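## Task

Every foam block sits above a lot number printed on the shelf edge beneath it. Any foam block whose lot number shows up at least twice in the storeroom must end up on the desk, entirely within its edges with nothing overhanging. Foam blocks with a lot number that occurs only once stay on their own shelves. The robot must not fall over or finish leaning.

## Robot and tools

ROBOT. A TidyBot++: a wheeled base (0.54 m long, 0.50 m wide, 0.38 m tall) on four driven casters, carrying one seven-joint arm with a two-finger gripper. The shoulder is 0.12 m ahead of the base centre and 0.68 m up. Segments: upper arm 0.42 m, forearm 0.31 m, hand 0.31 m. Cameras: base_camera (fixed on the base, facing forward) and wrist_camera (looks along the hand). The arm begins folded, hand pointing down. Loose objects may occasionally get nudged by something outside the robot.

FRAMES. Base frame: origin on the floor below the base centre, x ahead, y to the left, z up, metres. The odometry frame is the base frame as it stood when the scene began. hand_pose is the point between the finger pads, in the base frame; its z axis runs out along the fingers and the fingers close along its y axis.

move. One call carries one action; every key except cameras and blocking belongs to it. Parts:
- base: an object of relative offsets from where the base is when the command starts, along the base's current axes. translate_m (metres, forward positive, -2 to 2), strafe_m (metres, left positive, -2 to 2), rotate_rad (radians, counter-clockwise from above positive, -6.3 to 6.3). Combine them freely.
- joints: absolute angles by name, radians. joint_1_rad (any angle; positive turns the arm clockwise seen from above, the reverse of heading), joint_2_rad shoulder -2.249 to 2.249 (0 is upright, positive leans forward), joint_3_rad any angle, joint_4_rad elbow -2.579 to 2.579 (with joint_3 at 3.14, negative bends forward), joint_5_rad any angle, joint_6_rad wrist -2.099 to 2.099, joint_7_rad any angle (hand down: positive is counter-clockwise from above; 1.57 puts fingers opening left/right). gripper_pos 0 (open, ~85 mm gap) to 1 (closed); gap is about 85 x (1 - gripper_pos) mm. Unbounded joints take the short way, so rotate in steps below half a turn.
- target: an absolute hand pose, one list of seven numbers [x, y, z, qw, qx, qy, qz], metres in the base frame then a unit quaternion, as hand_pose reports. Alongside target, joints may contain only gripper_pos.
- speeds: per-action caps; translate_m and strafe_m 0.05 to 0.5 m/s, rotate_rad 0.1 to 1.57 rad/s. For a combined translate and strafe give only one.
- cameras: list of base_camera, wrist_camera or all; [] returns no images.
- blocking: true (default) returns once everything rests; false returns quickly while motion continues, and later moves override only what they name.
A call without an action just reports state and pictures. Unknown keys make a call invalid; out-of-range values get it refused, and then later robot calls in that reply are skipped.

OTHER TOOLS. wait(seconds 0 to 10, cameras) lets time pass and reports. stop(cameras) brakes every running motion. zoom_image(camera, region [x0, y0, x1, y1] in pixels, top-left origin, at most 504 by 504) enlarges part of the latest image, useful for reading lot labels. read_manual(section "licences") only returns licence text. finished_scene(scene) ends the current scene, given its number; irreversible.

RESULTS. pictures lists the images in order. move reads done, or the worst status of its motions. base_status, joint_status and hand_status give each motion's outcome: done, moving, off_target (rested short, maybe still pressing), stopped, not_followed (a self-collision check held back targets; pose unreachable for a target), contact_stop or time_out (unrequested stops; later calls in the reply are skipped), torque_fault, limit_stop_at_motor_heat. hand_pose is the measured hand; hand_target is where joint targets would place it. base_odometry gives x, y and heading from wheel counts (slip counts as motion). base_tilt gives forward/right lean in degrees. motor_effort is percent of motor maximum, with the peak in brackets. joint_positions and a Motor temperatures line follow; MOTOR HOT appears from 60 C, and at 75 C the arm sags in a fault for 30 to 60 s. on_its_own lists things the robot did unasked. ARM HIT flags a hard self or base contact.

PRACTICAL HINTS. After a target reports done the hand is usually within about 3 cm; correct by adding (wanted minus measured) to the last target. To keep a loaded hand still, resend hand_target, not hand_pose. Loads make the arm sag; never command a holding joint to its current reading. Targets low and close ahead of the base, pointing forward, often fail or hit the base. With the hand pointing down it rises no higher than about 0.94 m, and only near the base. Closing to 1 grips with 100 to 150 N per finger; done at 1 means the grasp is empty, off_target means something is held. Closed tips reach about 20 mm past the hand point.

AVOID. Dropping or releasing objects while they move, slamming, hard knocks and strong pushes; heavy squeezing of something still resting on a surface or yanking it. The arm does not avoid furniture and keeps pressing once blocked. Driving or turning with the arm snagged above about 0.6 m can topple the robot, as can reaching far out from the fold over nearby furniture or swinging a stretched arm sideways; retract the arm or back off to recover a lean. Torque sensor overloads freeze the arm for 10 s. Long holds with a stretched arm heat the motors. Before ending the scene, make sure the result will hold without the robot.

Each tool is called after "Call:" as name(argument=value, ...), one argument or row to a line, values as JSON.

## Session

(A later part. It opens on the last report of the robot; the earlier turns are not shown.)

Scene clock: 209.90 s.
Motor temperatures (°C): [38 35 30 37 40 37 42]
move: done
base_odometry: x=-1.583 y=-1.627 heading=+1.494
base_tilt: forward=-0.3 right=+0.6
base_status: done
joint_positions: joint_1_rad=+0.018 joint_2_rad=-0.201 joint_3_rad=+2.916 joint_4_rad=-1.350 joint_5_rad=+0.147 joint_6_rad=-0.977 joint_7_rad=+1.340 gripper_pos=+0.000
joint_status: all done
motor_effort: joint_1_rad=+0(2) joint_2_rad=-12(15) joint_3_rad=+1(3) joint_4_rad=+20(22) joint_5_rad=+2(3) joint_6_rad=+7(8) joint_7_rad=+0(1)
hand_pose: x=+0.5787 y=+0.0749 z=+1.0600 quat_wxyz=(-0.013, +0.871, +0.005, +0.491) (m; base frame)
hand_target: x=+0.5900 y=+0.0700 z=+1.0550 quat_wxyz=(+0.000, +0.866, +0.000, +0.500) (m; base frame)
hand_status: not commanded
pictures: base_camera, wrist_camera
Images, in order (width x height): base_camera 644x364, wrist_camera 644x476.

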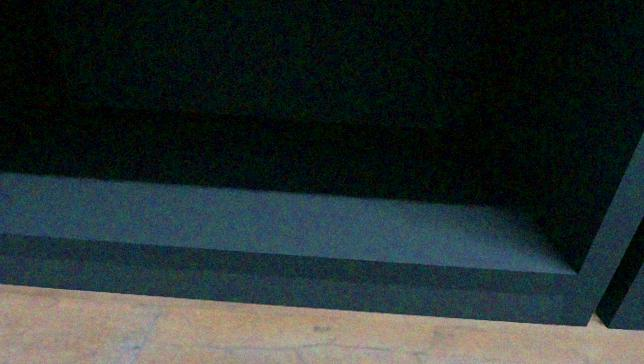

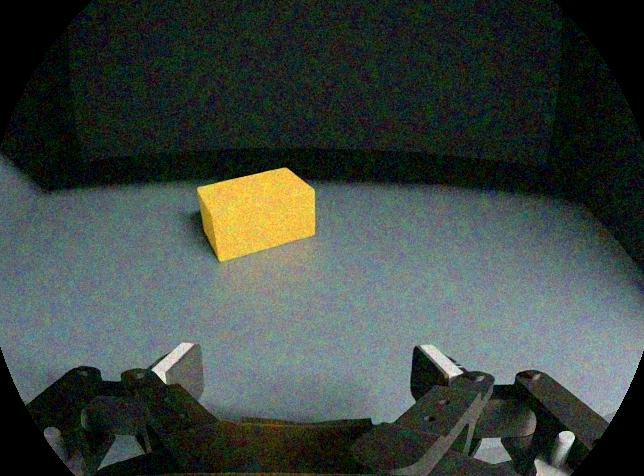

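Call:
move(
  base={"strafe_m":0.145},
  joints={"gripper_pos":1},
  cameras=[],
)

Call:
move(
  base={"translate_m":0.14},
  speeds={"translate_m":0.15},
  cameras=["wrist_camera"],
)

Call:
move(
  base={"strafe_m":-0.09},
  speeds={"strafe_m":0.08},
  cameras=["wrist_camera"],
)

Scene clock: 212.10 s.
Motor temperatures (°C): [38 35 30 37 40 37 42]
move: done
base_odometry: x=-1.728 y=-1.616 heading=+1.494
base_tilt: forward=-0.3 right=+0.6
base_status: done
joint_positions: joint_1_rad=+0.018 joint_2_rad=-0.201 joint_3_rad=+2.912 joint_4_rad=-1.350 joint_5_rad=+0.148 joint_6_rad=-0.977 joint_7_rad=+1.340 gripper_pos=+0.999
joint_status: all done
motor_effort: joint_1_rad=+0(2) joint_2_rad=-11(13) joint_3_rad=+1(3) joint_4_rad=+20(21) joint_5_rad=+2(3) joint_6_rad=+8(8) joint_7_rad=+0(1)
hand_pose: x=+0.5783 y=+0.0773 z=+1.0600 quat_wxyz=(-0.014, +0.871, +0.007, +0.491) (m; base frame)
hand_target: x=+0.5900 y=+0.0700 z=+1.0550 quat_wxyz=(+0.000, +0.866, +0.000, +0.500) (m; base frame)
hand_status: not commanded
pictures: none
No camera images: "cameras" was empty.

Scene clock: 213.73 s.
Motor temperatures (°C): [38 35 30 37 40 37 42]
move: done
base_odometry: x=-1.717 y=-1.477 heading=+1.494
base_tilt: forward=-0.3 right=+0.6
base_status: done
joint_positions: joint_1_rad=+0.018 joint_2_rad=-0.196 joint_3_rad=+2.912 joint_4_rad=-1.350 joint_5_rad=+0.148 joint_6_rad=-0.977 joint_7_rad=+1.340 gripper_pos=+0.999
joint_status: not commanded
motor_effort: joint_1_rad=-1(1) joint_2_rad=-12(15) joint_3_rad=+1(2) joint_4_rad=+21(21) joint_5_rad=+2(2) joint_6_rad=+7(8) joint_7_rad=-1(1)
hand_pose: x=+0.5802 y=+0.0772 z=+1.0575 quat_wxyz=(-0.014, +0.872, +0.007, +0.489) (m; base frame)
hand_target: x=+0.5900 y=+0.0700 z=+1.0550 quat_wxyz=(+0.000, +0.866, +0.000, +0.500) (m; base frame)
hand_status: not commanded
pictures: wrist_camera
Images, in order (width x height): wrist_camera 644x476.

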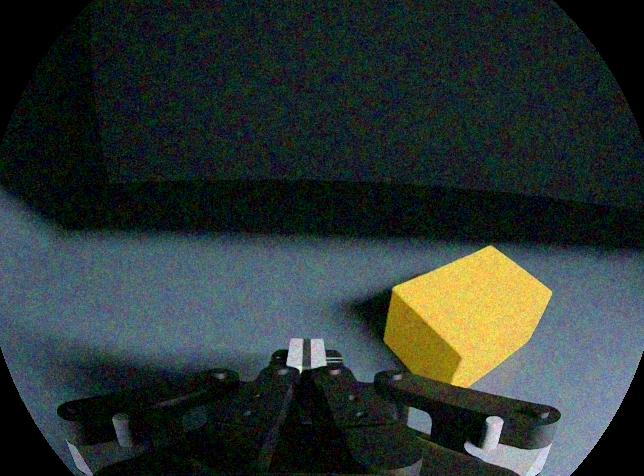

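Scene clock: 215.40 s.
Motor temperatures (°C): [38 35 30 37 40 37 42]
move: done
base_odometry: x=-1.627 y=-1.483 heading=+1.495
base_tilt: forward=-0.3 right=+0.6
base_status: done
joint_positions: joint_1_rad=+0.017 joint_2_rad=-0.196 joint_3_rad=+2.911 joint_4_rad=-1.350 joint_5_rad=+0.148 joint_6_rad=-0.977 joint_7_rad=+1.340 gripper_pos=+0.999
joint_status: not commanded
motor_effort: joint_1_rad=-1(2) joint_2_rad=-12(14) joint_3_rad=+1(4) joint_4_rad=+20(21) joint_5_rad=+2(3) joint_6_rad=+7(8) joint_7_rad=+0(0)
hand_pose: x=+0.5801 y=+0.0776 z=+1.0575 quat_wxyz=(-0.014, +0.872, +0.008, +0.489) (m; base frame)
hand_target: x=+0.5900 y=+0.0700 z=+1.0550 quat_wxyz=(+0.000, +0.866, +0.000, +0.500) (m; base frame)
hand_status: not commanded
pictures: wrist_camera
Images, in order (width x height): wrist_camera 644x476.

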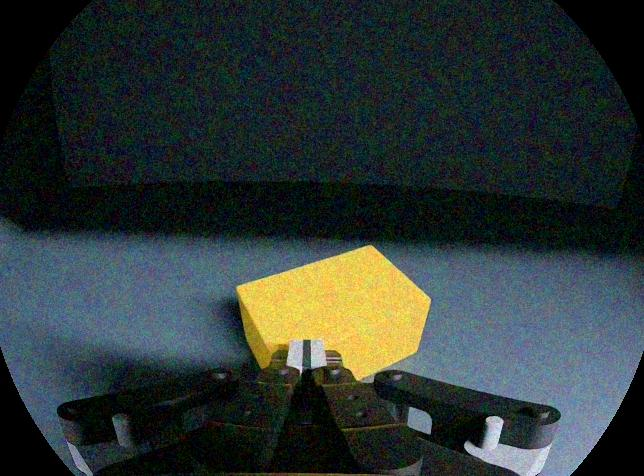

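Call:
move(
  base={"strafe_m":-0.05},
  speeds={"strafe_m":0.08},
  cameras=["wrist_camera"],
)

Scene clock: 218.47 s.
Motor temperatures (°C): [38 35 30 37 40 37 42]
move: done
base_odometry: x=-1.578 y=-1.487 heading=+1.495
base_tilt: forward=-0.3 right=+0.6
base_status: done
joint_positions: joint_1_rad=+0.017 joint_2_rad=-0.196 joint_3_rad=+2.911 joint_4_rad=-1.350 joint_5_rad=+0.149 joint_6_rad=-0.977 joint_7_rad=+1.340 gripper_pos=+0.999
joint_status: not commanded
motor_effort: joint_1_rad=+0(2) joint_2_rad=-12(13) joint_3_rad=+1(3) joint_4_rad=+20(22) joint_5_rad=+2(3) joint_6_rad=+7(8) joint_7_rad=+0(1)
hand_pose: x=+0.5801 y=+0.0777 z=+1.0575 quat_wxyz=(-0.014, +0.872, +0.008, +0.489) (m; base frame)
hand_target: x=+0.5900 y=+0.0700 z=+1.0550 quat_wxyz=(+0.000, +0.866, +0.000, +0.500) (m; base frame)
hand_status: not commanded
pictures: wrist_camera
Images, in order (width x height): wrist_camera 644x476.

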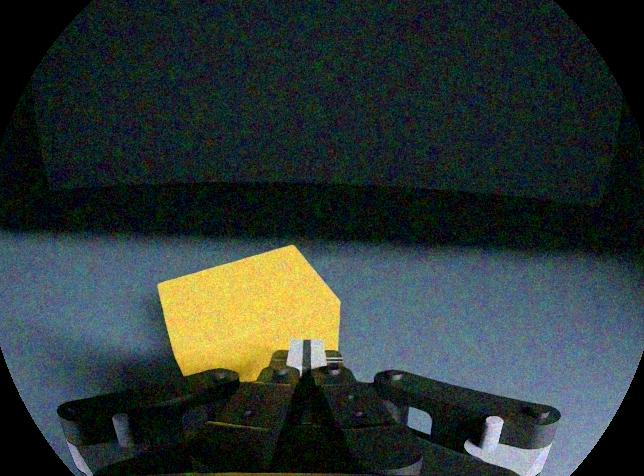

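Call:
move(
  base={"translate_m":0.06},
  speeds={"translate_m":0.08},
  cameras=["wrist_camera"],
)

Scene clock: 219.97 s.
Motor temperatures (°C): [38 35 30 37 40 37 42]
move: done
base_odometry: x=-1.573 y=-1.427 heading=+1.494
base_tilt: forward=-0.3 right=+0.6
base_status: done
joint_positions: joint_1_rad=+0.017 joint_2_rad=-0.196 joint_3_rad=+2.911 joint_4_rad=-1.350 joint_5_rad=+0.149 joint_6_rad=-0.977 joint_7_rad=+1.340 gripper_pos=+0.999
joint_status: not commanded
motor_effort: joint_1_rad=+0(1) joint_2_rad=-11(15) joint_3_rad=+1(2) joint_4_rad=+20(22) joint_5_rad=+2(2) joint_6_rad=+8(8) joint_7_rad=+0(1)
hand_pose: x=+0.5802 y=+0.0777 z=+1.0573 quat_wxyz=(-0.014, +0.872, +0.008, +0.489) (m; base frame)
hand_target: x=+0.5900 y=+0.0700 z=+1.0550 quat_wxyz=(+0.000, +0.866, +0.000, +0.500) (m; base frame)
hand_status: not commanded
pictures: wrist_camera
Images, in order (width x height): wrist_camera 644x476.

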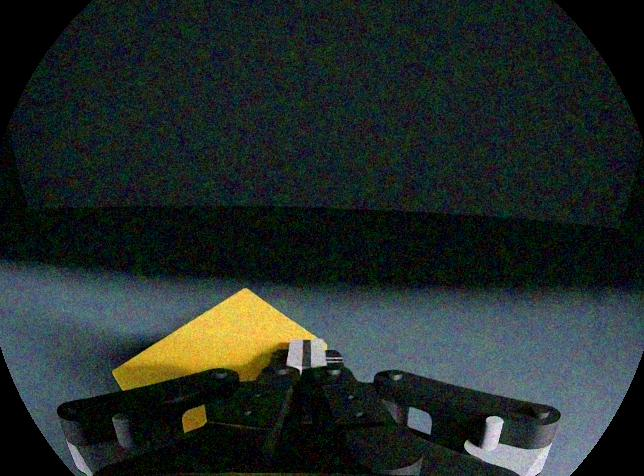

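Call:
move(
  base={"translate_m":0.035},
  speeds={"translate_m":0.08},
  cameras=["wrist_camera"],
)

Call:
move(
  base={"translate_m":-0.22},
  joints={"gripper_pos":0.0},
)

Scene clock: 221.13 s.
Motor temperatures (°C): [38 35 30 37 40 37 42]
move: done
base_odometry: x=-1.570 y=-1.392 heading=+1.494
base_tilt: forward=-0.3 right=+0.6
base_status: done
joint_positions: joint_1_rad=+0.017 joint_2_rad=-0.196 joint_3_rad=+2.911 joint_4_rad=-1.350 joint_5_rad=+0.149 joint_6_rad=-0.977 joint_7_rad=+1.340 gripper_pos=+0.999
joint_status: not commanded
motor_effort: joint_1_rad=-1(1) joint_2_rad=-12(15) joint_3_rad=+1(2) joint_4_rad=+20(21) joint_5_rad=+2(2) joint_6_rad=+8(8) joint_7_rad=+0(1)
hand_pose: x=+0.5803 y=+0.0777 z=+1.0571 quat_wxyz=(-0.014, +0.872, +0.008, +0.489) (m; base frame)
hand_target: x=+0.5900 y=+0.0700 z=+1.0550 quat_wxyz=(+0.000, +0.866, +0.000, +0.500) (m; base frame)
hand_status: not commanded
pictures: wrist_camera
Images, in order (width x height): wrist_camera 644x476.

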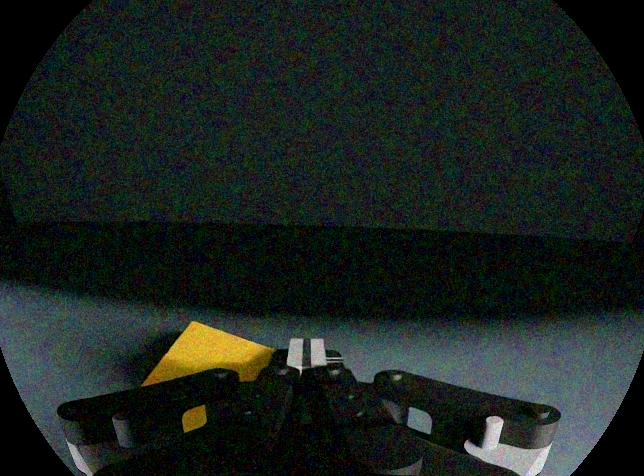

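Scene clock: 222.90 s.
Motor temperatures (°C): [38 35 30 37 40 37 42]
move: done
base_odometry: x=-1.586 y=-1.611 heading=+1.494
base_tilt: forward=-0.4 right=+0.6
base_status: done
joint_positions: joint_1_rad=+0.017 joint_2_rad=-0.201 joint_3_rad=+2.910 joint_4_rad=-1.351 joint_5_rad=+0.150 joint_6_rad=-0.977 joint_7_rad=+1.340 gripper_pos=+0.000
joint_status: all done
motor_effort: joint_1_rad=+0(2) joint_2_rad=-11(17) joint_3_rad=+1(4) joint_4_rad=+21(21) joint_5_rad=+2(3) joint_6_rad=+8(8) joint_7_rad=+0(1)
hand_pose: x=+0.5786 y=+0.0778 z=+1.0591 quat_wxyz=(-0.013, +0.871, +0.008, +0.491) (m; base frame)
hand_target: x=+0.5900 y=+0.0700 z=+1.0550 quat_wxyz=(+0.000, +0.866, +0.000, +0.500) (m; base frame)
hand_status: not commanded
pictures: base_camera, wrist_camera
Images, in order (width x height): base_camera 644x364, wrist_camera 644x476.

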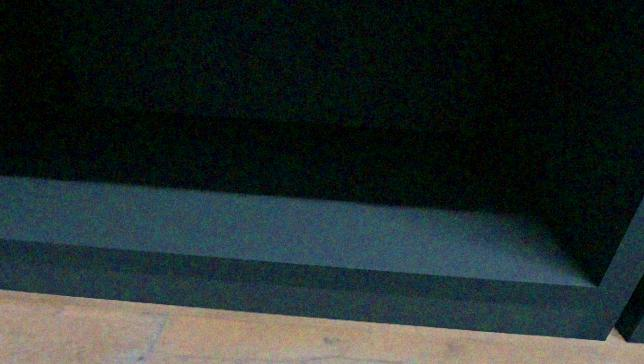

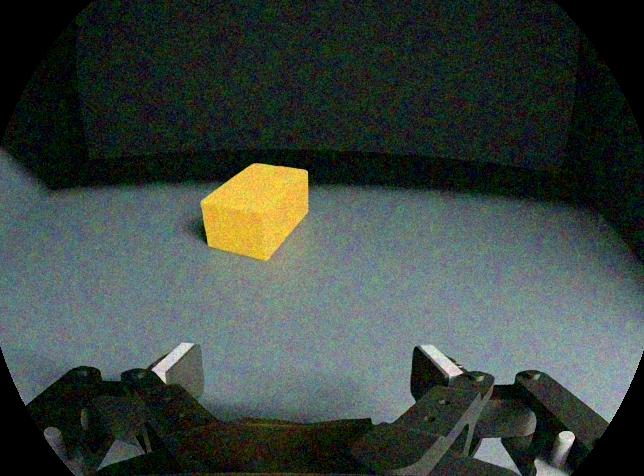

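Call:
move(
  target=[0.56,0.0,1.07,0.083,0.866,-0.153,0.470],
  cameras=[],
)

Call:
move(
  base={"translate_m":0.09,"strafe_m":0.175},
  speeds={"translate_m":0.2},
)

Scene clock: 224.67 s.
Motor temperatures (°C): [38 35 30 37 40 37 42]
move: done
base_odometry: x=-1.586 y=-1.611 heading=+1.494
base_tilt: forward=-0.4 right=+0.6
base_status: not commanded
joint_positions: joint_1_rad=+0.065 joint_2_rad=-0.182 joint_3_rad=+2.799 joint_4_rad=-1.259 joint_5_rad=+0.440 joint_6_rad=-1.170 joint_7_rad=+1.004 gripper_pos=+0.000
joint_status: not commanded
motor_effort: joint_1_rad=-1(1) joint_2_rad=-11(13) joint_3_rad=+1(2) joint_4_rad=+19(21) joint_5_rad=+4(4) joint_6_rad=+7(8) joint_7_rad=+0(1)
hand_pose: x=+0.5598 y=+0.0231 z=+1.0754 quat_wxyz=(+0.053, +0.866, -0.125, +0.481) (m; base frame)
hand_target: x=+0.5600 y=+0.0000 z=+1.0700 quat_wxyz=(+0.083, +0.866, -0.153, +0.470) (m; base frame)
hand_status: done (0.024 m and 4.9 deg from the pose sent, 0.081 m and 21.7 deg at the start)
pictures: none
No camera images: "cameras" was empty.

Scene clock: 226.37 s.
Motor temperatures (°C): [38 35 30 37 40 37 42]
move: done
base_odometry: x=-1.754 y=-1.508 heading=+1.494
base_tilt: forward=-0.3 right=+0.6
base_status: done
joint_positions: joint_1_rad=+0.068 joint_2_rad=-0.176 joint_3_rad=+2.792 joint_4_rad=-1.259 joint_5_rad=+0.446 joint_6_rad=-1.172 joint_7_rad=+1.002 gripper_pos=+0.000
joint_status: not commanded
motor_effort: joint_1_rad=+0(2) joint_2_rad=-11(13) joint_3_rad=+1(3) joint_4_rad=+19(20) joint_5_rad=+4(5) joint_6_rad=+6(7) joint_7_rad=+0(1)
hand_pose: x=+0.5614 y=+0.0235 z=+1.0730 quat_wxyz=(+0.056, +0.867, -0.124, +0.479) (m; base frame)
hand_target: x=+0.5600 y=+0.0000 z=+1.0700 quat_wxyz=(+0.083, +0.866, -0.153, +0.470) (m; base frame)
hand_status: not commanded
pictures: base_camera, wrist_camera
Images, in order (width x height): base_camera 644x364, wrist_camera 644x476.

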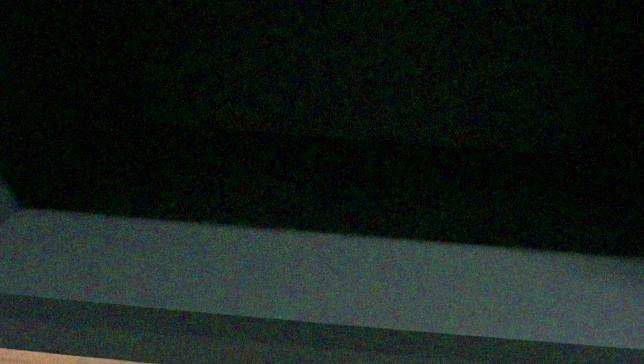

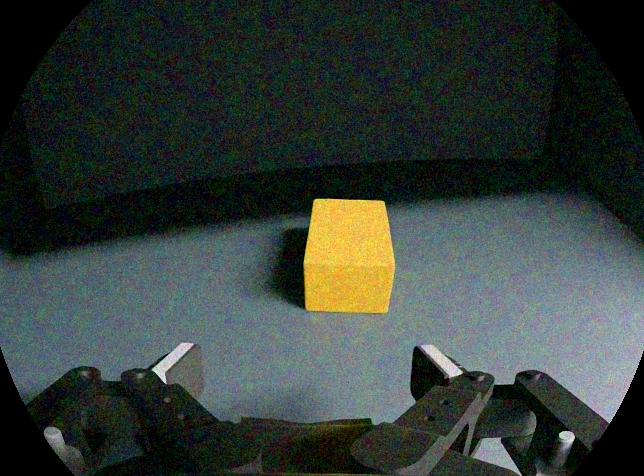

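Call:
move(
  base={"translate_m":0.05,"strafe_m":-0.044},
  target=[0.56,0.0,1.042,0.083,0.866,-0.153,0.470],
  speeds={"translate_m":0.1},
)

Scene clock: 228.00 s.
Motor temperatures (°C): [38 35 30 37 40 37 42]
move: done
base_odometry: x=-1.707 y=-1.462 heading=+1.495
base_tilt: forward=-0.3 right=+0.6
base_status: done
joint_positions: joint_1_rad=+0.126 joint_2_rad=-0.188 joint_3_rad=+2.770 joint_4_rad=-1.342 joint_5_rad=+0.446 joint_6_rad=-1.164 joint_7_rad=+0.979 gripper_pos=+0.000
joint_status: not commanded
motor_effort: joint_1_rad=-1(2) joint_2_rad=-11(15) joint_3_rad=+1(3) joint_4_rad=+19(21) joint_5_rad=+5(5) joint_6_rad=+6(7) joint_7_rad=+0(1)
hand_pose: x=+0.5562 y=+0.0066 z=+1.0374 quat_wxyz=(+0.075, +0.877, -0.142, +0.453) (m; base frame)
hand_target: x=+0.5600 y=+0.0000 z=+1.0420 quat_wxyz=(+0.083, +0.866, -0.153, +0.470) (m; base frame)
hand_status: done (0.009 m and 2.8 deg from the pose sent, 0.039 m and 4.7 deg at the start)
pictures: base_camera, wrist_camera
Images, in order (width x height): base_camera 644x364, wrist_camera 644x476.

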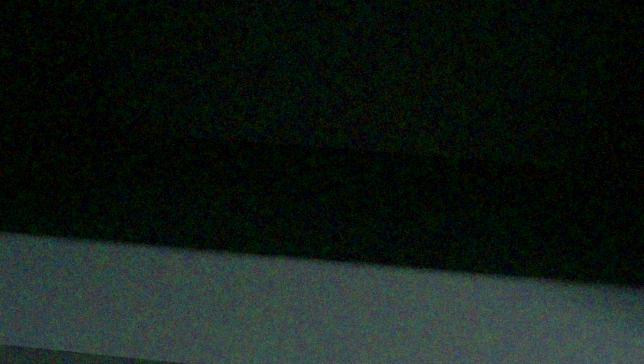

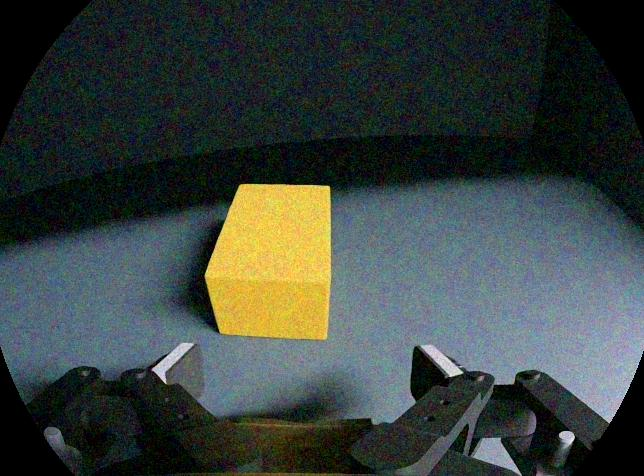

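Call:
move(
  base={"translate_m":0.006,"strafe_m":0.017},
  target=[0.56,0.0,1.05,0.083,0.866,-0.153,0.470],
  speeds={"translate_m":0.1},
  cameras=[],
)

Call:
move(
  base={"translate_m":0.066,"strafe_m":-0.022},
  speeds={"translate_m":0.1},
)

Scene clock: 229.07 s.
Motor temperatures (°C): [38 35 30 37 40 37 42]
move: done
base_odometry: x=-1.723 y=-1.454 heading=+1.494
base_tilt: forward=-0.3 right=+0.6
base_status: done
joint_positions: joint_1_rad=+0.125 joint_2_rad=-0.188 joint_3_rad=+2.768 joint_4_rad=-1.333 joint_5_rad=+0.446 joint_6_rad=-1.164 joint_7_rad=+0.979 gripper_pos=+0.000
joint_status: not commanded
motor_effort: joint_1_rad=-1(2) joint_2_rad=-11(12) joint_3_rad=+1(3) joint_4_rad=+19(21) joint_5_rad=+4(5) joint_6_rad=+6(7) joint_7_rad=+0(0)
hand_pose: x=+0.5565 y=+0.0086 z=+1.0419 quat_wxyz=(+0.073, +0.875, -0.142, +0.457) (m; base frame)
hand_target: x=+0.5600 y=+0.0000 z=+1.0500 quat_wxyz=(+0.083, +0.866, -0.153, +0.470) (m; base frame)
hand_status: done (0.012 m and 2.5 deg from the pose sent, 0.015 m and 2.8 deg at the start)
pictures: none
No camera images: "cameras" was empty.

Scene clock: 230.33 s.
Motor temperatures (°C): [38 35 30 37 40 37 42]
move: done
base_odometry: x=-1.696 y=-1.390 heading=+1.495
base_tilt: forward=-0.3 right=+0.6
base_status: done
joint_positions: joint_1_rad=+0.125 joint_2_rad=-0.188 joint_3_rad=+2.767 joint_4_rad=-1.333 joint_5_rad=+0.446 joint_6_rad=-1.164 joint_7_rad=+0.979 gripper_pos=+0.000
joint_status: not commanded
motor_effort: joint_1_rad=+0(1) joint_2_rad=-11(14) joint_3_rad=+1(3) joint_4_rad=+20(21) joint_5_rad=+4(5) joint_6_rad=+7(7) joint_7_rad=+0(1)
hand_pose: x=+0.5564 y=+0.0086 z=+1.0420 quat_wxyz=(+0.073, +0.875, -0.142, +0.457) (m; base frame)
hand_target: x=+0.5600 y=+0.0000 z=+1.0500 quat_wxyz=(+0.083, +0.866, -0.153, +0.470) (m; base frame)
hand_status: not commanded
pictures: base_camera, wrist_camera
Images, in order (width x height): base_camera 644x364, wrist_camera 644x476.

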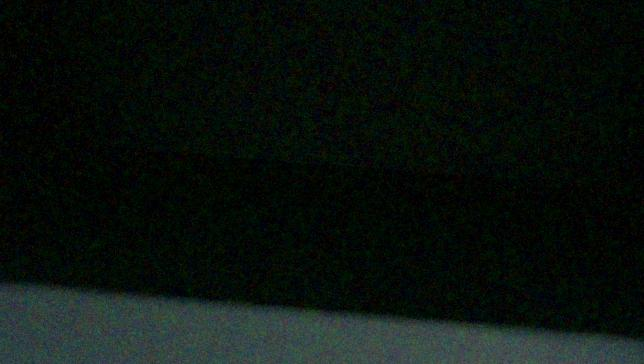

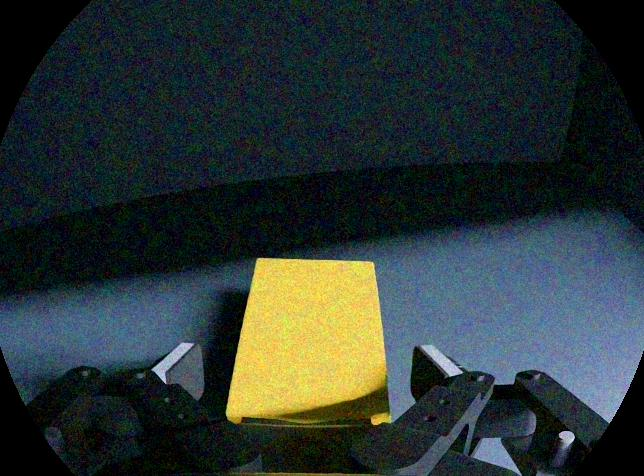

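Perfect.

Call:
move(
  joints={"gripper_pos":0.5},
  cameras=["wrist_camera"],
)

Call:
move(
  target=[0.56,0.01,1.1,0.083,0.866,-0.153,0.470],
  cameras=["wrist_camera"],
)

Call:
move(
  base={"translate_m":-0.33},
)

Scene clock: 231.30 s.
Motor temperatures (°C): [38 35 30 37 40 37 42]
move: off_target
base_odometry: x=-1.696 y=-1.390 heading=+1.495
base_tilt: forward=-0.3 right=+0.6
base_status: not commanded
joint_positions: joint_1_rad=+0.125 joint_2_rad=-0.190 joint_3_rad=+2.767 joint_4_rad=-1.332 joint_5_rad=+0.446 joint_6_rad=-1.164 joint_7_rad=+0.979 gripper_pos=+0.422
joint_status: gripper_pos off_target (ended at +0.422, target +0.500)
motor_effort: joint_1_rad=-1(1) joint_2_rad=-11(12) joint_3_rad=+1(2) joint_4_rad=+20(20) joint_5_rad=+5(5) joint_6_rad=+6(7) joint_7_rad=+0(0)
hand_pose: x=+0.5558 y=+0.0087 z=+1.0433 quat_wxyz=(+0.072, +0.875, -0.142, +0.458) (m; base frame)
hand_target: x=+0.5600 y=+0.0000 z=+1.0500 quat_wxyz=(+0.083, +0.866, -0.153, +0.470) (m; base frame)
hand_status: not commanded
pictures: wrist_camera
Images, in order (width x height): wrist_camera 644x476.

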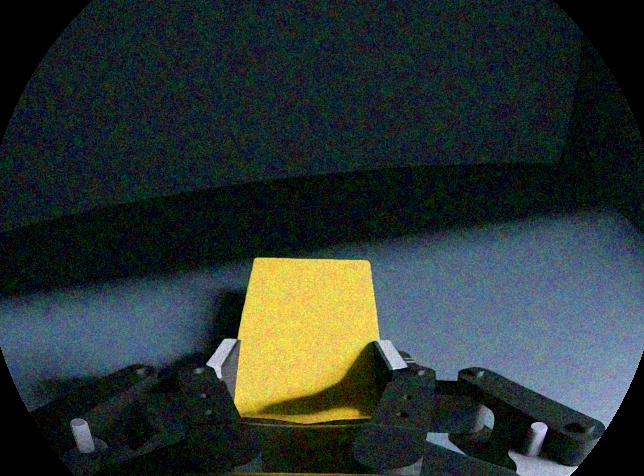

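Scene clock: 232.57 s.
Motor temperatures (°C): [38 35 30 37 40 37 42]
move: done
base_odometry: x=-1.696 y=-1.390 heading=+1.495
base_tilt: forward=-0.3 right=+0.6
base_status: not commanded
joint_positions: joint_1_rad=-0.008 joint_2_rad=-0.129 joint_3_rad=+2.784 joint_4_rad=-1.114 joint_5_rad=+0.508 joint_6_rad=-1.292 joint_7_rad=+0.979 gripper_pos=+0.422
joint_status: not commanded
motor_effort: joint_1_rad=-1(1) joint_2_rad=-13(13) joint_3_rad=+1(1) joint_4_rad=+18(21) joint_5_rad=+5(5) joint_6_rad=+7(7) joint_7_rad=-1(1)
hand_pose: x=+0.5589 y=+0.0335 z=+1.1043 quat_wxyz=(+0.053, +0.866, -0.128, +0.481) (m; base frame)
hand_target: x=+0.5600 y=+0.0100 z=+1.1000 quat_wxyz=(+0.083, +0.866, -0.153, +0.470) (m; base frame)
hand_status: done (0.024 m and 4.6 deg from the pose sent, 0.057 m and 2.4 deg at the start)
pictures: wrist_camera
Images, in order (width x height): wrist_camera 644x476.

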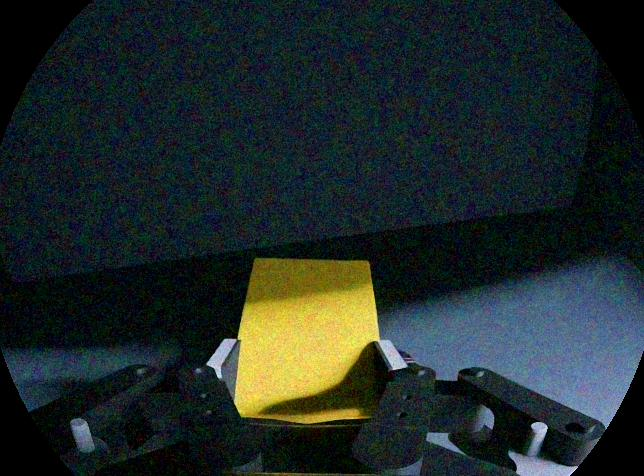

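Scene clock: 234.57 s.
Motor temperatures (°C): [38 35 30 37 40 37 42]
move: done
base_odometry: x=-1.721 y=-1.719 heading=+1.495
base_tilt: forward=-0.4 right=+0.6
base_status: done
joint_positions: joint_1_rad=-0.009 joint_2_rad=-0.119 joint_3_rad=+2.788 joint_4_rad=-1.112 joint_5_rad=+0.512 joint_6_rad=-1.297 joint_7_rad=+0.979 gripper_pos=+0.422
joint_status: not commanded
motor_effort: joint_1_rad=+0(1) joint_2_rad=-12(16) joint_3_rad=+1(1) joint_4_rad=+19(19) joint_5_rad=+4(5) joint_6_rad=+6(7) joint_7_rad=+0(1)
hand_pose: x=+0.5622 y=+0.0307 z=+1.1002 quat_wxyz=(+0.057, +0.868, -0.130, +0.476) (m; base frame)
hand_target: x=+0.5600 y=+0.0100 z=+1.1000 quat_wxyz=(+0.083, +0.866, -0.153, +0.470) (m; base frame)
hand_status: not commanded
pictures: base_camera, wrist_camera
Images, in order (width x height): base_camera 644x364, wrist_camera 644x476.

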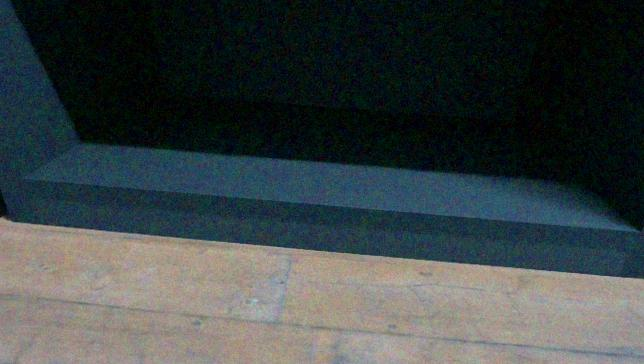

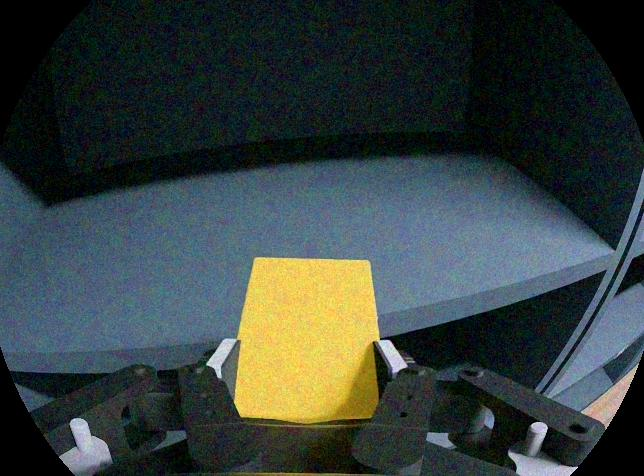

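Call:
move(
  joints={"joint_1_rad":0,"joint_2_rad":-0.6,"joint_3_rad":3.14,"joint_4_rad":-1.6,"joint_5_rad":0,"joint_6_rad":-1.2,"joint_7_rad":1.57},
  cameras=[],
)

Call:
move(
  base={"rotate_rad":-1.57},
)

Scene clock: 237.10 s.
Motor temperatures (°C): [38 35 30 37 40 37 42]
move: done
base_odometry: x=-1.721 y=-1.719 heading=+1.495
base_tilt: forward=-0.4 right=+0.6
base_status: not commanded
joint_positions: joint_1_rad=-0.009 joint_2_rad=-0.588 joint_3_rad=+3.124 joint_4_rad=-1.570 joint_5_rad=+0.072 joint_6_rad=-1.256 joint_7_rad=+1.525 gripper_pos=+0.422
joint_status: all done
motor_effort: joint_1_rad=+0(2) joint_2_rad=+3(15) joint_3_rad=+1(2) joint_4_rad=+19(20) joint_5_rad=+1(6) joint_6_rad=+7(8) joint_7_rad=+0(1)
hand_pose: x=+0.3913 y=-0.0102 z=+1.0145 quat_wxyz=(+0.025, +0.899, -0.013, +0.437) (m; base frame)
hand_target: x=+0.3976 y=+0.0020 z=+1.0157 quat_wxyz=(+0.000, +0.891, +0.000, +0.454) (m; base frame)
hand_status: not commanded
pictures: none
No camera images: "cameras" was empty.

Scene clock: 241.93 s.
Motor temperatures (°C): [38 35 30 37 40 37 42]
move: time_out
base_odometry: x=-1.722 y=-1.716 heading=+1.008
base_tilt: forward=-0.3 right=+0.6
base_status: rotate_rad time_out (by the wheels' count: -0.487 of -1.570)
joint_positions: joint_1_rad=-0.003 joint_2_rad=-0.593 joint_3_rad=+3.141 joint_4_rad=-1.574 joint_5_rad=+0.057 joint_6_rad=-1.252 joint_7_rad=+1.527 gripper_pos=+0.422
joint_status: not commanded
motor_effort: joint_1_rad=+0(5) joint_2_rad=+3(13) joint_3_rad=+1(6) joint_4_rad=+18(21) joint_5_rad=+1(4) joint_6_rad=+8(9) joint_7_rad=+0(1)
hand_pose: x=+0.3903 y=-0.0140 z=+1.0149 quat_wxyz=(+0.018, +0.898, -0.021, +0.440) (m; base frame)
hand_target: x=+0.3976 y=+0.0020 z=+1.0157 quat_wxyz=(+0.000, +0.891, +0.000, +0.454) (m; base frame)
hand_status: not commanded
pictures: base_camera, wrist_camera
Images, in order (width x height): base_camera 644x364, wrist_camera 644x476.

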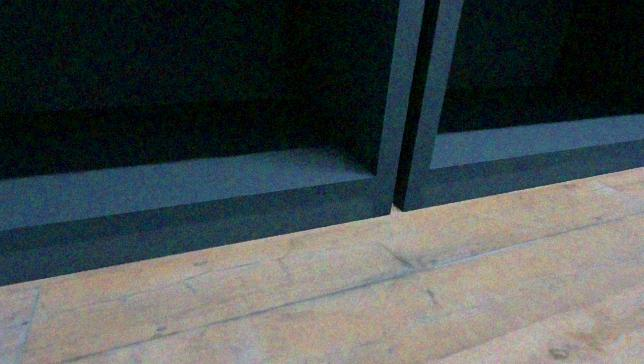

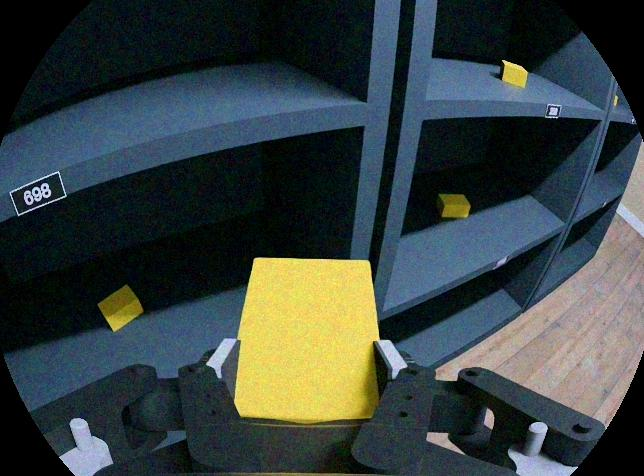

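Call:
move(
  base={"translate_m":0.12,"strafe_m":0.065},
  cameras=[],
)

Call:
move(
  base={"rotate_rad":-1.085},
)

Scene clock: 243.53 s.
Motor temperatures (°C): [38 35 30 37 40 37 42]
move: done
base_odometry: x=-1.713 y=-1.580 heading=+1.007
base_tilt: forward=-0.3 right=+0.6
base_status: done
joint_positions: joint_1_rad=-0.003 joint_2_rad=-0.592 joint_3_rad=+3.141 joint_4_rad=-1.574 joint_5_rad=+0.057 joint_6_rad=-1.250 joint_7_rad=+1.527 gripper_pos=+0.422
joint_status: not commanded
motor_effort: joint_1_rad=+0(1) joint_2_rad=+2(5) joint_3_rad=+1(2) joint_4_rad=+19(20) joint_5_rad=+1(2) joint_6_rad=+7(8) joint_7_rad=+0(0)
hand_pose: x=+0.3911 y=-0.0140 z=+1.0146 quat_wxyz=(+0.018, +0.898, -0.021, +0.439) (m; base frame)
hand_target: x=+0.3976 y=+0.0020 z=+1.0157 quat_wxyz=(+0.000, +0.891, +0.000, +0.454) (m; base frame)
hand_status: not commanded
pictures: none
No camera images: "cameras" was empty.

Scene clock: 245.50 s.
Motor temperatures (°C): [38 35 30 37 40 37 42]
move: done
base_odometry: x=-1.713 y=-1.580 heading=-0.077
base_tilt: forward=-0.4 right=+0.6
base_status: done
joint_positions: joint_1_rad=-0.003 joint_2_rad=-0.592 joint_3_rad=+3.141 joint_4_rad=-1.574 joint_5_rad=+0.057 joint_6_rad=-1.250 joint_7_rad=+1.527 gripper_pos=+0.422
joint_status: not commanded
motor_effort: joint_1_rad=-1(1) joint_2_rad=+2(3) joint_3_rad=+1(2) joint_4_rad=+19(20) joint_5_rad=+1(2) joint_6_rad=+7(8) joint_7_rad=+0(1)
hand_pose: x=+0.3911 y=-0.0140 z=+1.0146 quat_wxyz=(+0.018, +0.898, -0.021, +0.439) (m; base frame)
hand_target: x=+0.3976 y=+0.0020 z=+1.0157 quat_wxyz=(+0.000, +0.891, +0.000, +0.454) (m; base frame)
hand_status: not commanded
pictures: base_camera, wrist_camera
Images, in order (width x height): base_camera 644x364, wrist_camera 644x476.

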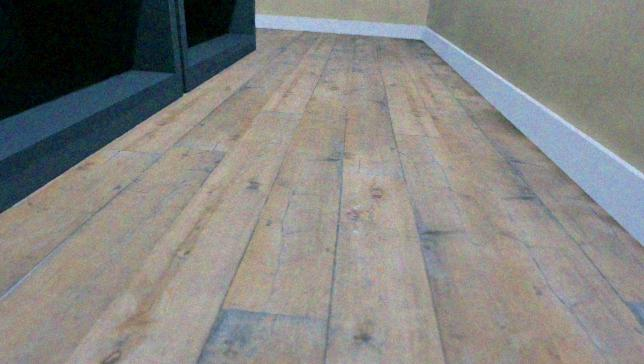

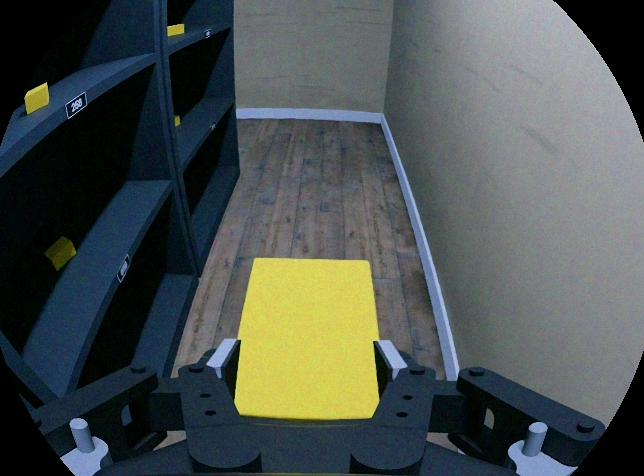

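Call:
move(
  base={"translate_m":1.6,"strafe_m":-0.015},
  cameras=["base_camera"],
)

Call:
move(
  base={"translate_m":1.4,"strafe_m":0.0},
)

Scene clock: 250.27 s.
Motor temperatures (°C): [38 35 30 37 40 37 42]
move: done
base_odometry: x=-0.119 y=-1.718 heading=-0.078
base_tilt: forward=-0.3 right=+0.6
base_status: done
joint_positions: joint_1_rad=-0.003 joint_2_rad=-0.595 joint_3_rad=+3.141 joint_4_rad=-1.574 joint_5_rad=+0.057 joint_6_rad=-1.250 joint_7_rad=+1.527 gripper_pos=+0.422
joint_status: not commanded
motor_effort: joint_1_rad=+0(1) joint_2_rad=+3(6) joint_3_rad=+1(1) joint_4_rad=+19(20) joint_5_rad=+1(1) joint_6_rad=+7(8) joint_7_rad=+0(1)
hand_pose: x=+0.3901 y=-0.0140 z=+1.0154 quat_wxyz=(+0.018, +0.897, -0.021, +0.441) (m; base frame)
hand_target: x=+0.3976 y=+0.0020 z=+1.0157 quat_wxyz=(+0.000, +0.891, +0.000, +0.454) (m; base frame)
hand_status: not commanded
pictures: base_camera
Images, in order (width x height): base_camera 644x364.

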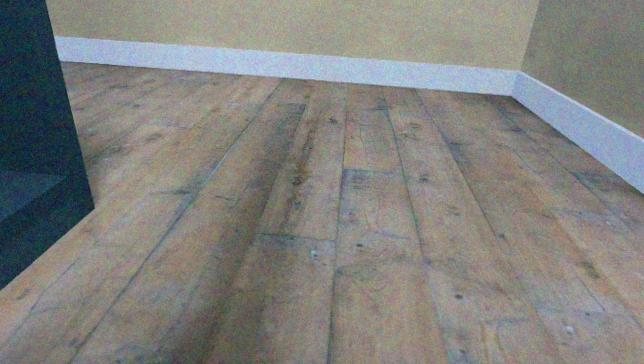

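Scene clock: 257.63 s.
Motor temperatures (°C): [38 35 30 37 40 38 42]
move: time_out
base_odometry: x=+1.274 y=-1.827 heading=-0.079
base_tilt: forward=-0.4 right=+0.6
base_status: translate_m time_out (by the wheels' count: +1.397 of +1.400); the other done
joint_positions: joint_1_rad=-0.003 joint_2_rad=-0.782 joint_3_rad=+3.141 joint_4_rad=-1.572 joint_5_rad=+0.056 joint_6_rad=-1.424 joint_7_rad=+1.530 gripper_pos=+0.422
joint_status: not commanded
motor_effort: joint_1_rad=-1(1) joint_2_rad=+46(48) joint_3_rad=+3(3) joint_4_rad=+10(20) joint_5_rad=+1(3) joint_6_rad=+39(40) joint_7_rad=+0(1)
hand_pose: x=+0.2947 y=-0.0148 z=+1.0152 quat_wxyz=(+0.017, +0.894, -0.025, +0.448) (m; base frame)
hand_target: x=+0.3976 y=+0.0020 z=+1.0157 quat_wxyz=(+0.000, +0.891, +0.000, +0.454) (m; base frame)
hand_status: not commanded
pictures: base_camera, wrist_camera
Images, in order (width x height): base_camera 644x364, wrist_camera 644x476.

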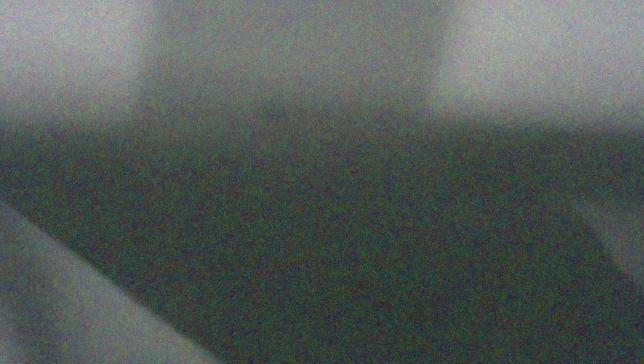

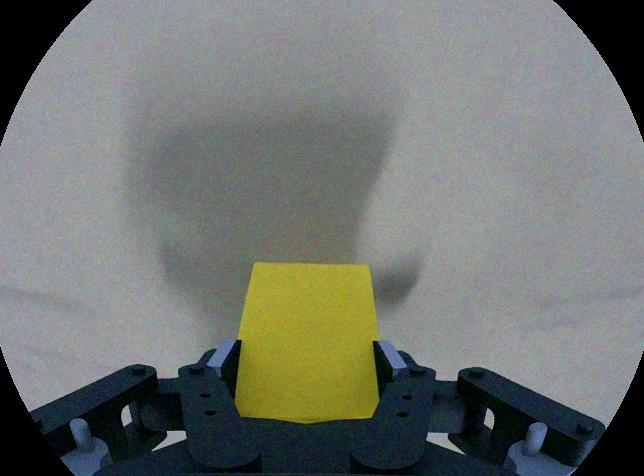

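Call:
move(
  base={"translate_m":-0.24},
  cameras=[],
)

Call:
move(
  base={"rotate_rad":1.57},
)

Scene clock: 259.73 s.
Motor temperatures (°C): [38 35 30 37 40 38 42]
move: done
base_odometry: x=+1.035 y=-1.808 heading=-0.079
base_tilt: forward=-0.4 right=+0.6
base_status: done
joint_positions: joint_1_rad=-0.003 joint_2_rad=-0.602 joint_3_rad=+3.140 joint_4_rad=-1.580 joint_5_rad=+0.054 joint_6_rad=-1.219 joint_7_rad=+1.530 gripper_pos=+0.422
joint_status: not commanded
motor_effort: joint_1_rad=+0(1) joint_2_rad=+3(46) joint_3_rad=+1(3) joint_4_rad=+19(20) joint_5_rad=+1(2) joint_6_rad=+7(40) joint_7_rad=+0(1)
hand_pose: x=+0.3936 y=-0.0129 z=+1.0224 quat_wxyz=(+0.017, +0.890, -0.019, +0.455) (m; base frame)
hand_target: x=+0.3976 y=+0.0020 z=+1.0157 quat_wxyz=(+0.000, +0.891, +0.000, +0.454) (m; base frame)
hand_status: not commanded
pictures: none
No camera images: "cameras" was empty.

Scene clock: 262.03 s.
Motor temperatures (°C): [38 35 30 37 40 38 42]
move: done
base_odometry: x=+1.035 y=-1.808 heading=+1.490
base_tilt: forward=-0.3 right=+0.6
base_status: done
joint_positions: joint_1_rad=-0.003 joint_2_rad=-0.602 joint_3_rad=+3.140 joint_4_rad=-1.580 joint_5_rad=+0.054 joint_6_rad=-1.219 joint_7_rad=+1.530 gripper_pos=+0.422
joint_status: not commanded
motor_effort: joint_1_rad=+0(1) joint_2_rad=+2(3) joint_3_rad=+1(2) joint_4_rad=+19(20) joint_5_rad=+1(2) joint_6_rad=+7(8) joint_7_rad=+0(1)
hand_pose: x=+0.3936 y=-0.0129 z=+1.0224 quat_wxyz=(+0.017, +0.890, -0.019, +0.455) (m; base frame)
hand_target: x=+0.3976 y=+0.0020 z=+1.0157 quat_wxyz=(+0.000, +0.891, +0.000, +0.454) (m; base frame)
hand_status: not commanded
pictures: base_camera, wrist_camera
Images, in order (width x height): base_camera 644x364, wrist_camera 644x476.

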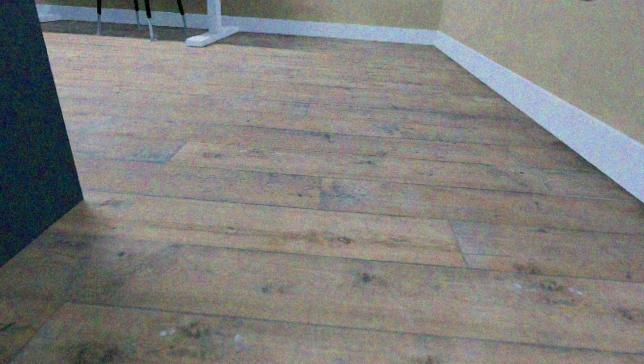

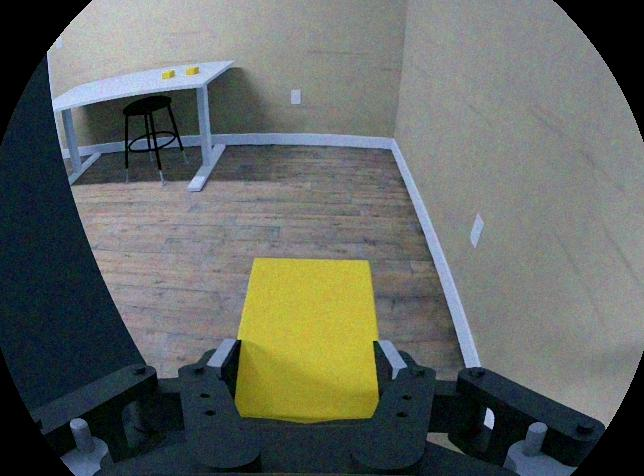

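Call:
move(
  base={"translate_m":1.5,"strafe_m":-0.04},
)

Scene clock: 266.67 s.
Motor temperatures (°C): [38 35 30 37 40 38 42]
move: done
base_odometry: x=+1.195 y=-0.316 heading=+1.491
base_tilt: forward=-0.3 right=+0.6
base_status: done
joint_positions: joint_1_rad=-0.003 joint_2_rad=-0.599 joint_3_rad=+3.140 joint_4_rad=-1.580 joint_5_rad=+0.054 joint_6_rad=-1.219 joint_7_rad=+1.530 gripper_pos=+0.422
joint_status: not commanded
motor_effort: joint_1_rad=+0(1) joint_2_rad=+2(7) joint_3_rad=+1(1) joint_4_rad=+19(20) joint_5_rad=+1(1) joint_6_rad=+8(8) joint_7_rad=+0(1)
hand_pose: x=+0.3945 y=-0.0129 z=+1.0216 quat_wxyz=(+0.017, +0.890, -0.019, +0.454) (m; base frame)
hand_target: x=+0.3976 y=+0.0020 z=+1.0157 quat_wxyz=(+0.000, +0.891, +0.000, +0.454) (m; base frame)
hand_status: not commanded
pictures: base_camera, wrist_camera
Images, in order (width x height): base_camera 644x364, wrist_camera 644x476.

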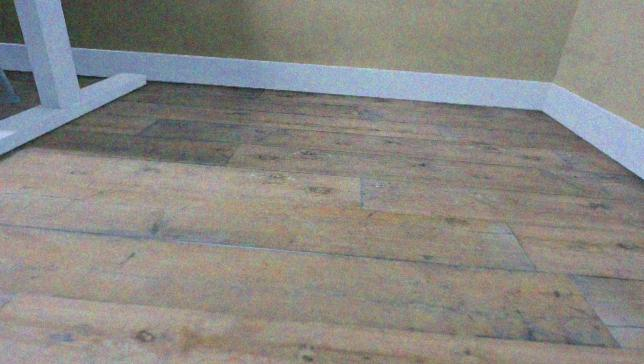

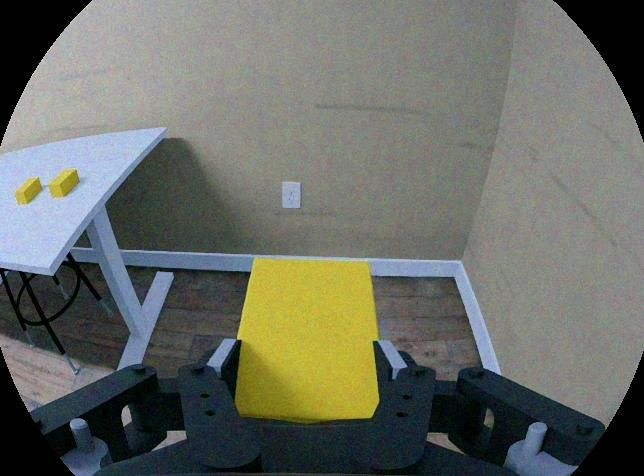

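Call:
move(
  base={"strafe_m":1.05,"translate_m":0.1},
)

Scene clock: 270.70 s.
Motor temperatures (°C): [38 35 30 37 40 38 42]
move: done
base_odometry: x=+0.157 y=-0.132 heading=+1.491
base_tilt: forward=-0.4 right=+0.6
base_status: done
joint_positions: joint_1_rad=-0.003 joint_2_rad=-0.599 joint_3_rad=+3.141 joint_4_rad=-1.580 joint_5_rad=+0.054 joint_6_rad=-1.219 joint_7_rad=+1.530 gripper_pos=+0.422
joint_status: not commanded
motor_effort: joint_1_rad=-1(1) joint_2_rad=+2(3) joint_3_rad=+1(2) joint_4_rad=+19(20) joint_5_rad=+1(2) joint_6_rad=+7(8) joint_7_rad=+0(1)
hand_pose: x=+0.3945 y=-0.0130 z=+1.0216 quat_wxyz=(+0.017, +0.890, -0.019, +0.454) (m; base frame)
hand_target: x=+0.3976 y=+0.0020 z=+1.0157 quat_wxyz=(+0.000, +0.891, +0.000, +0.454) (m; base frame)
hand_status: not commanded
pictures: base_camera, wrist_camera
Images, in order (width x height): base_camera 644x364, wrist_camera 644x476.

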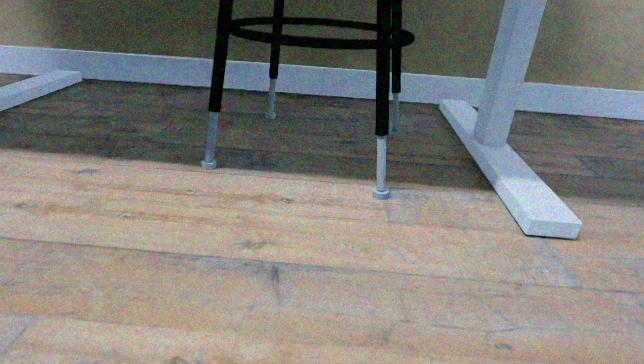

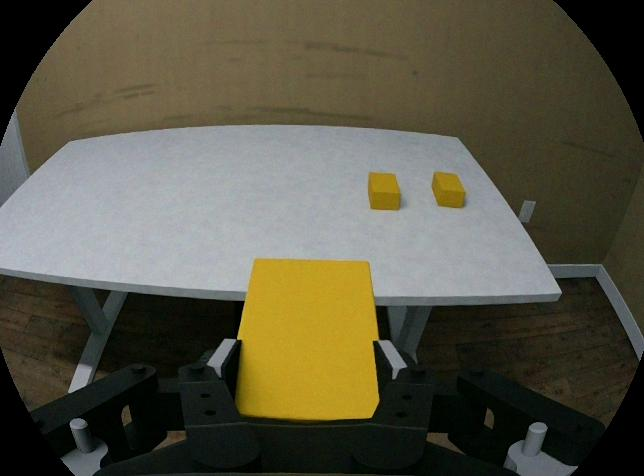

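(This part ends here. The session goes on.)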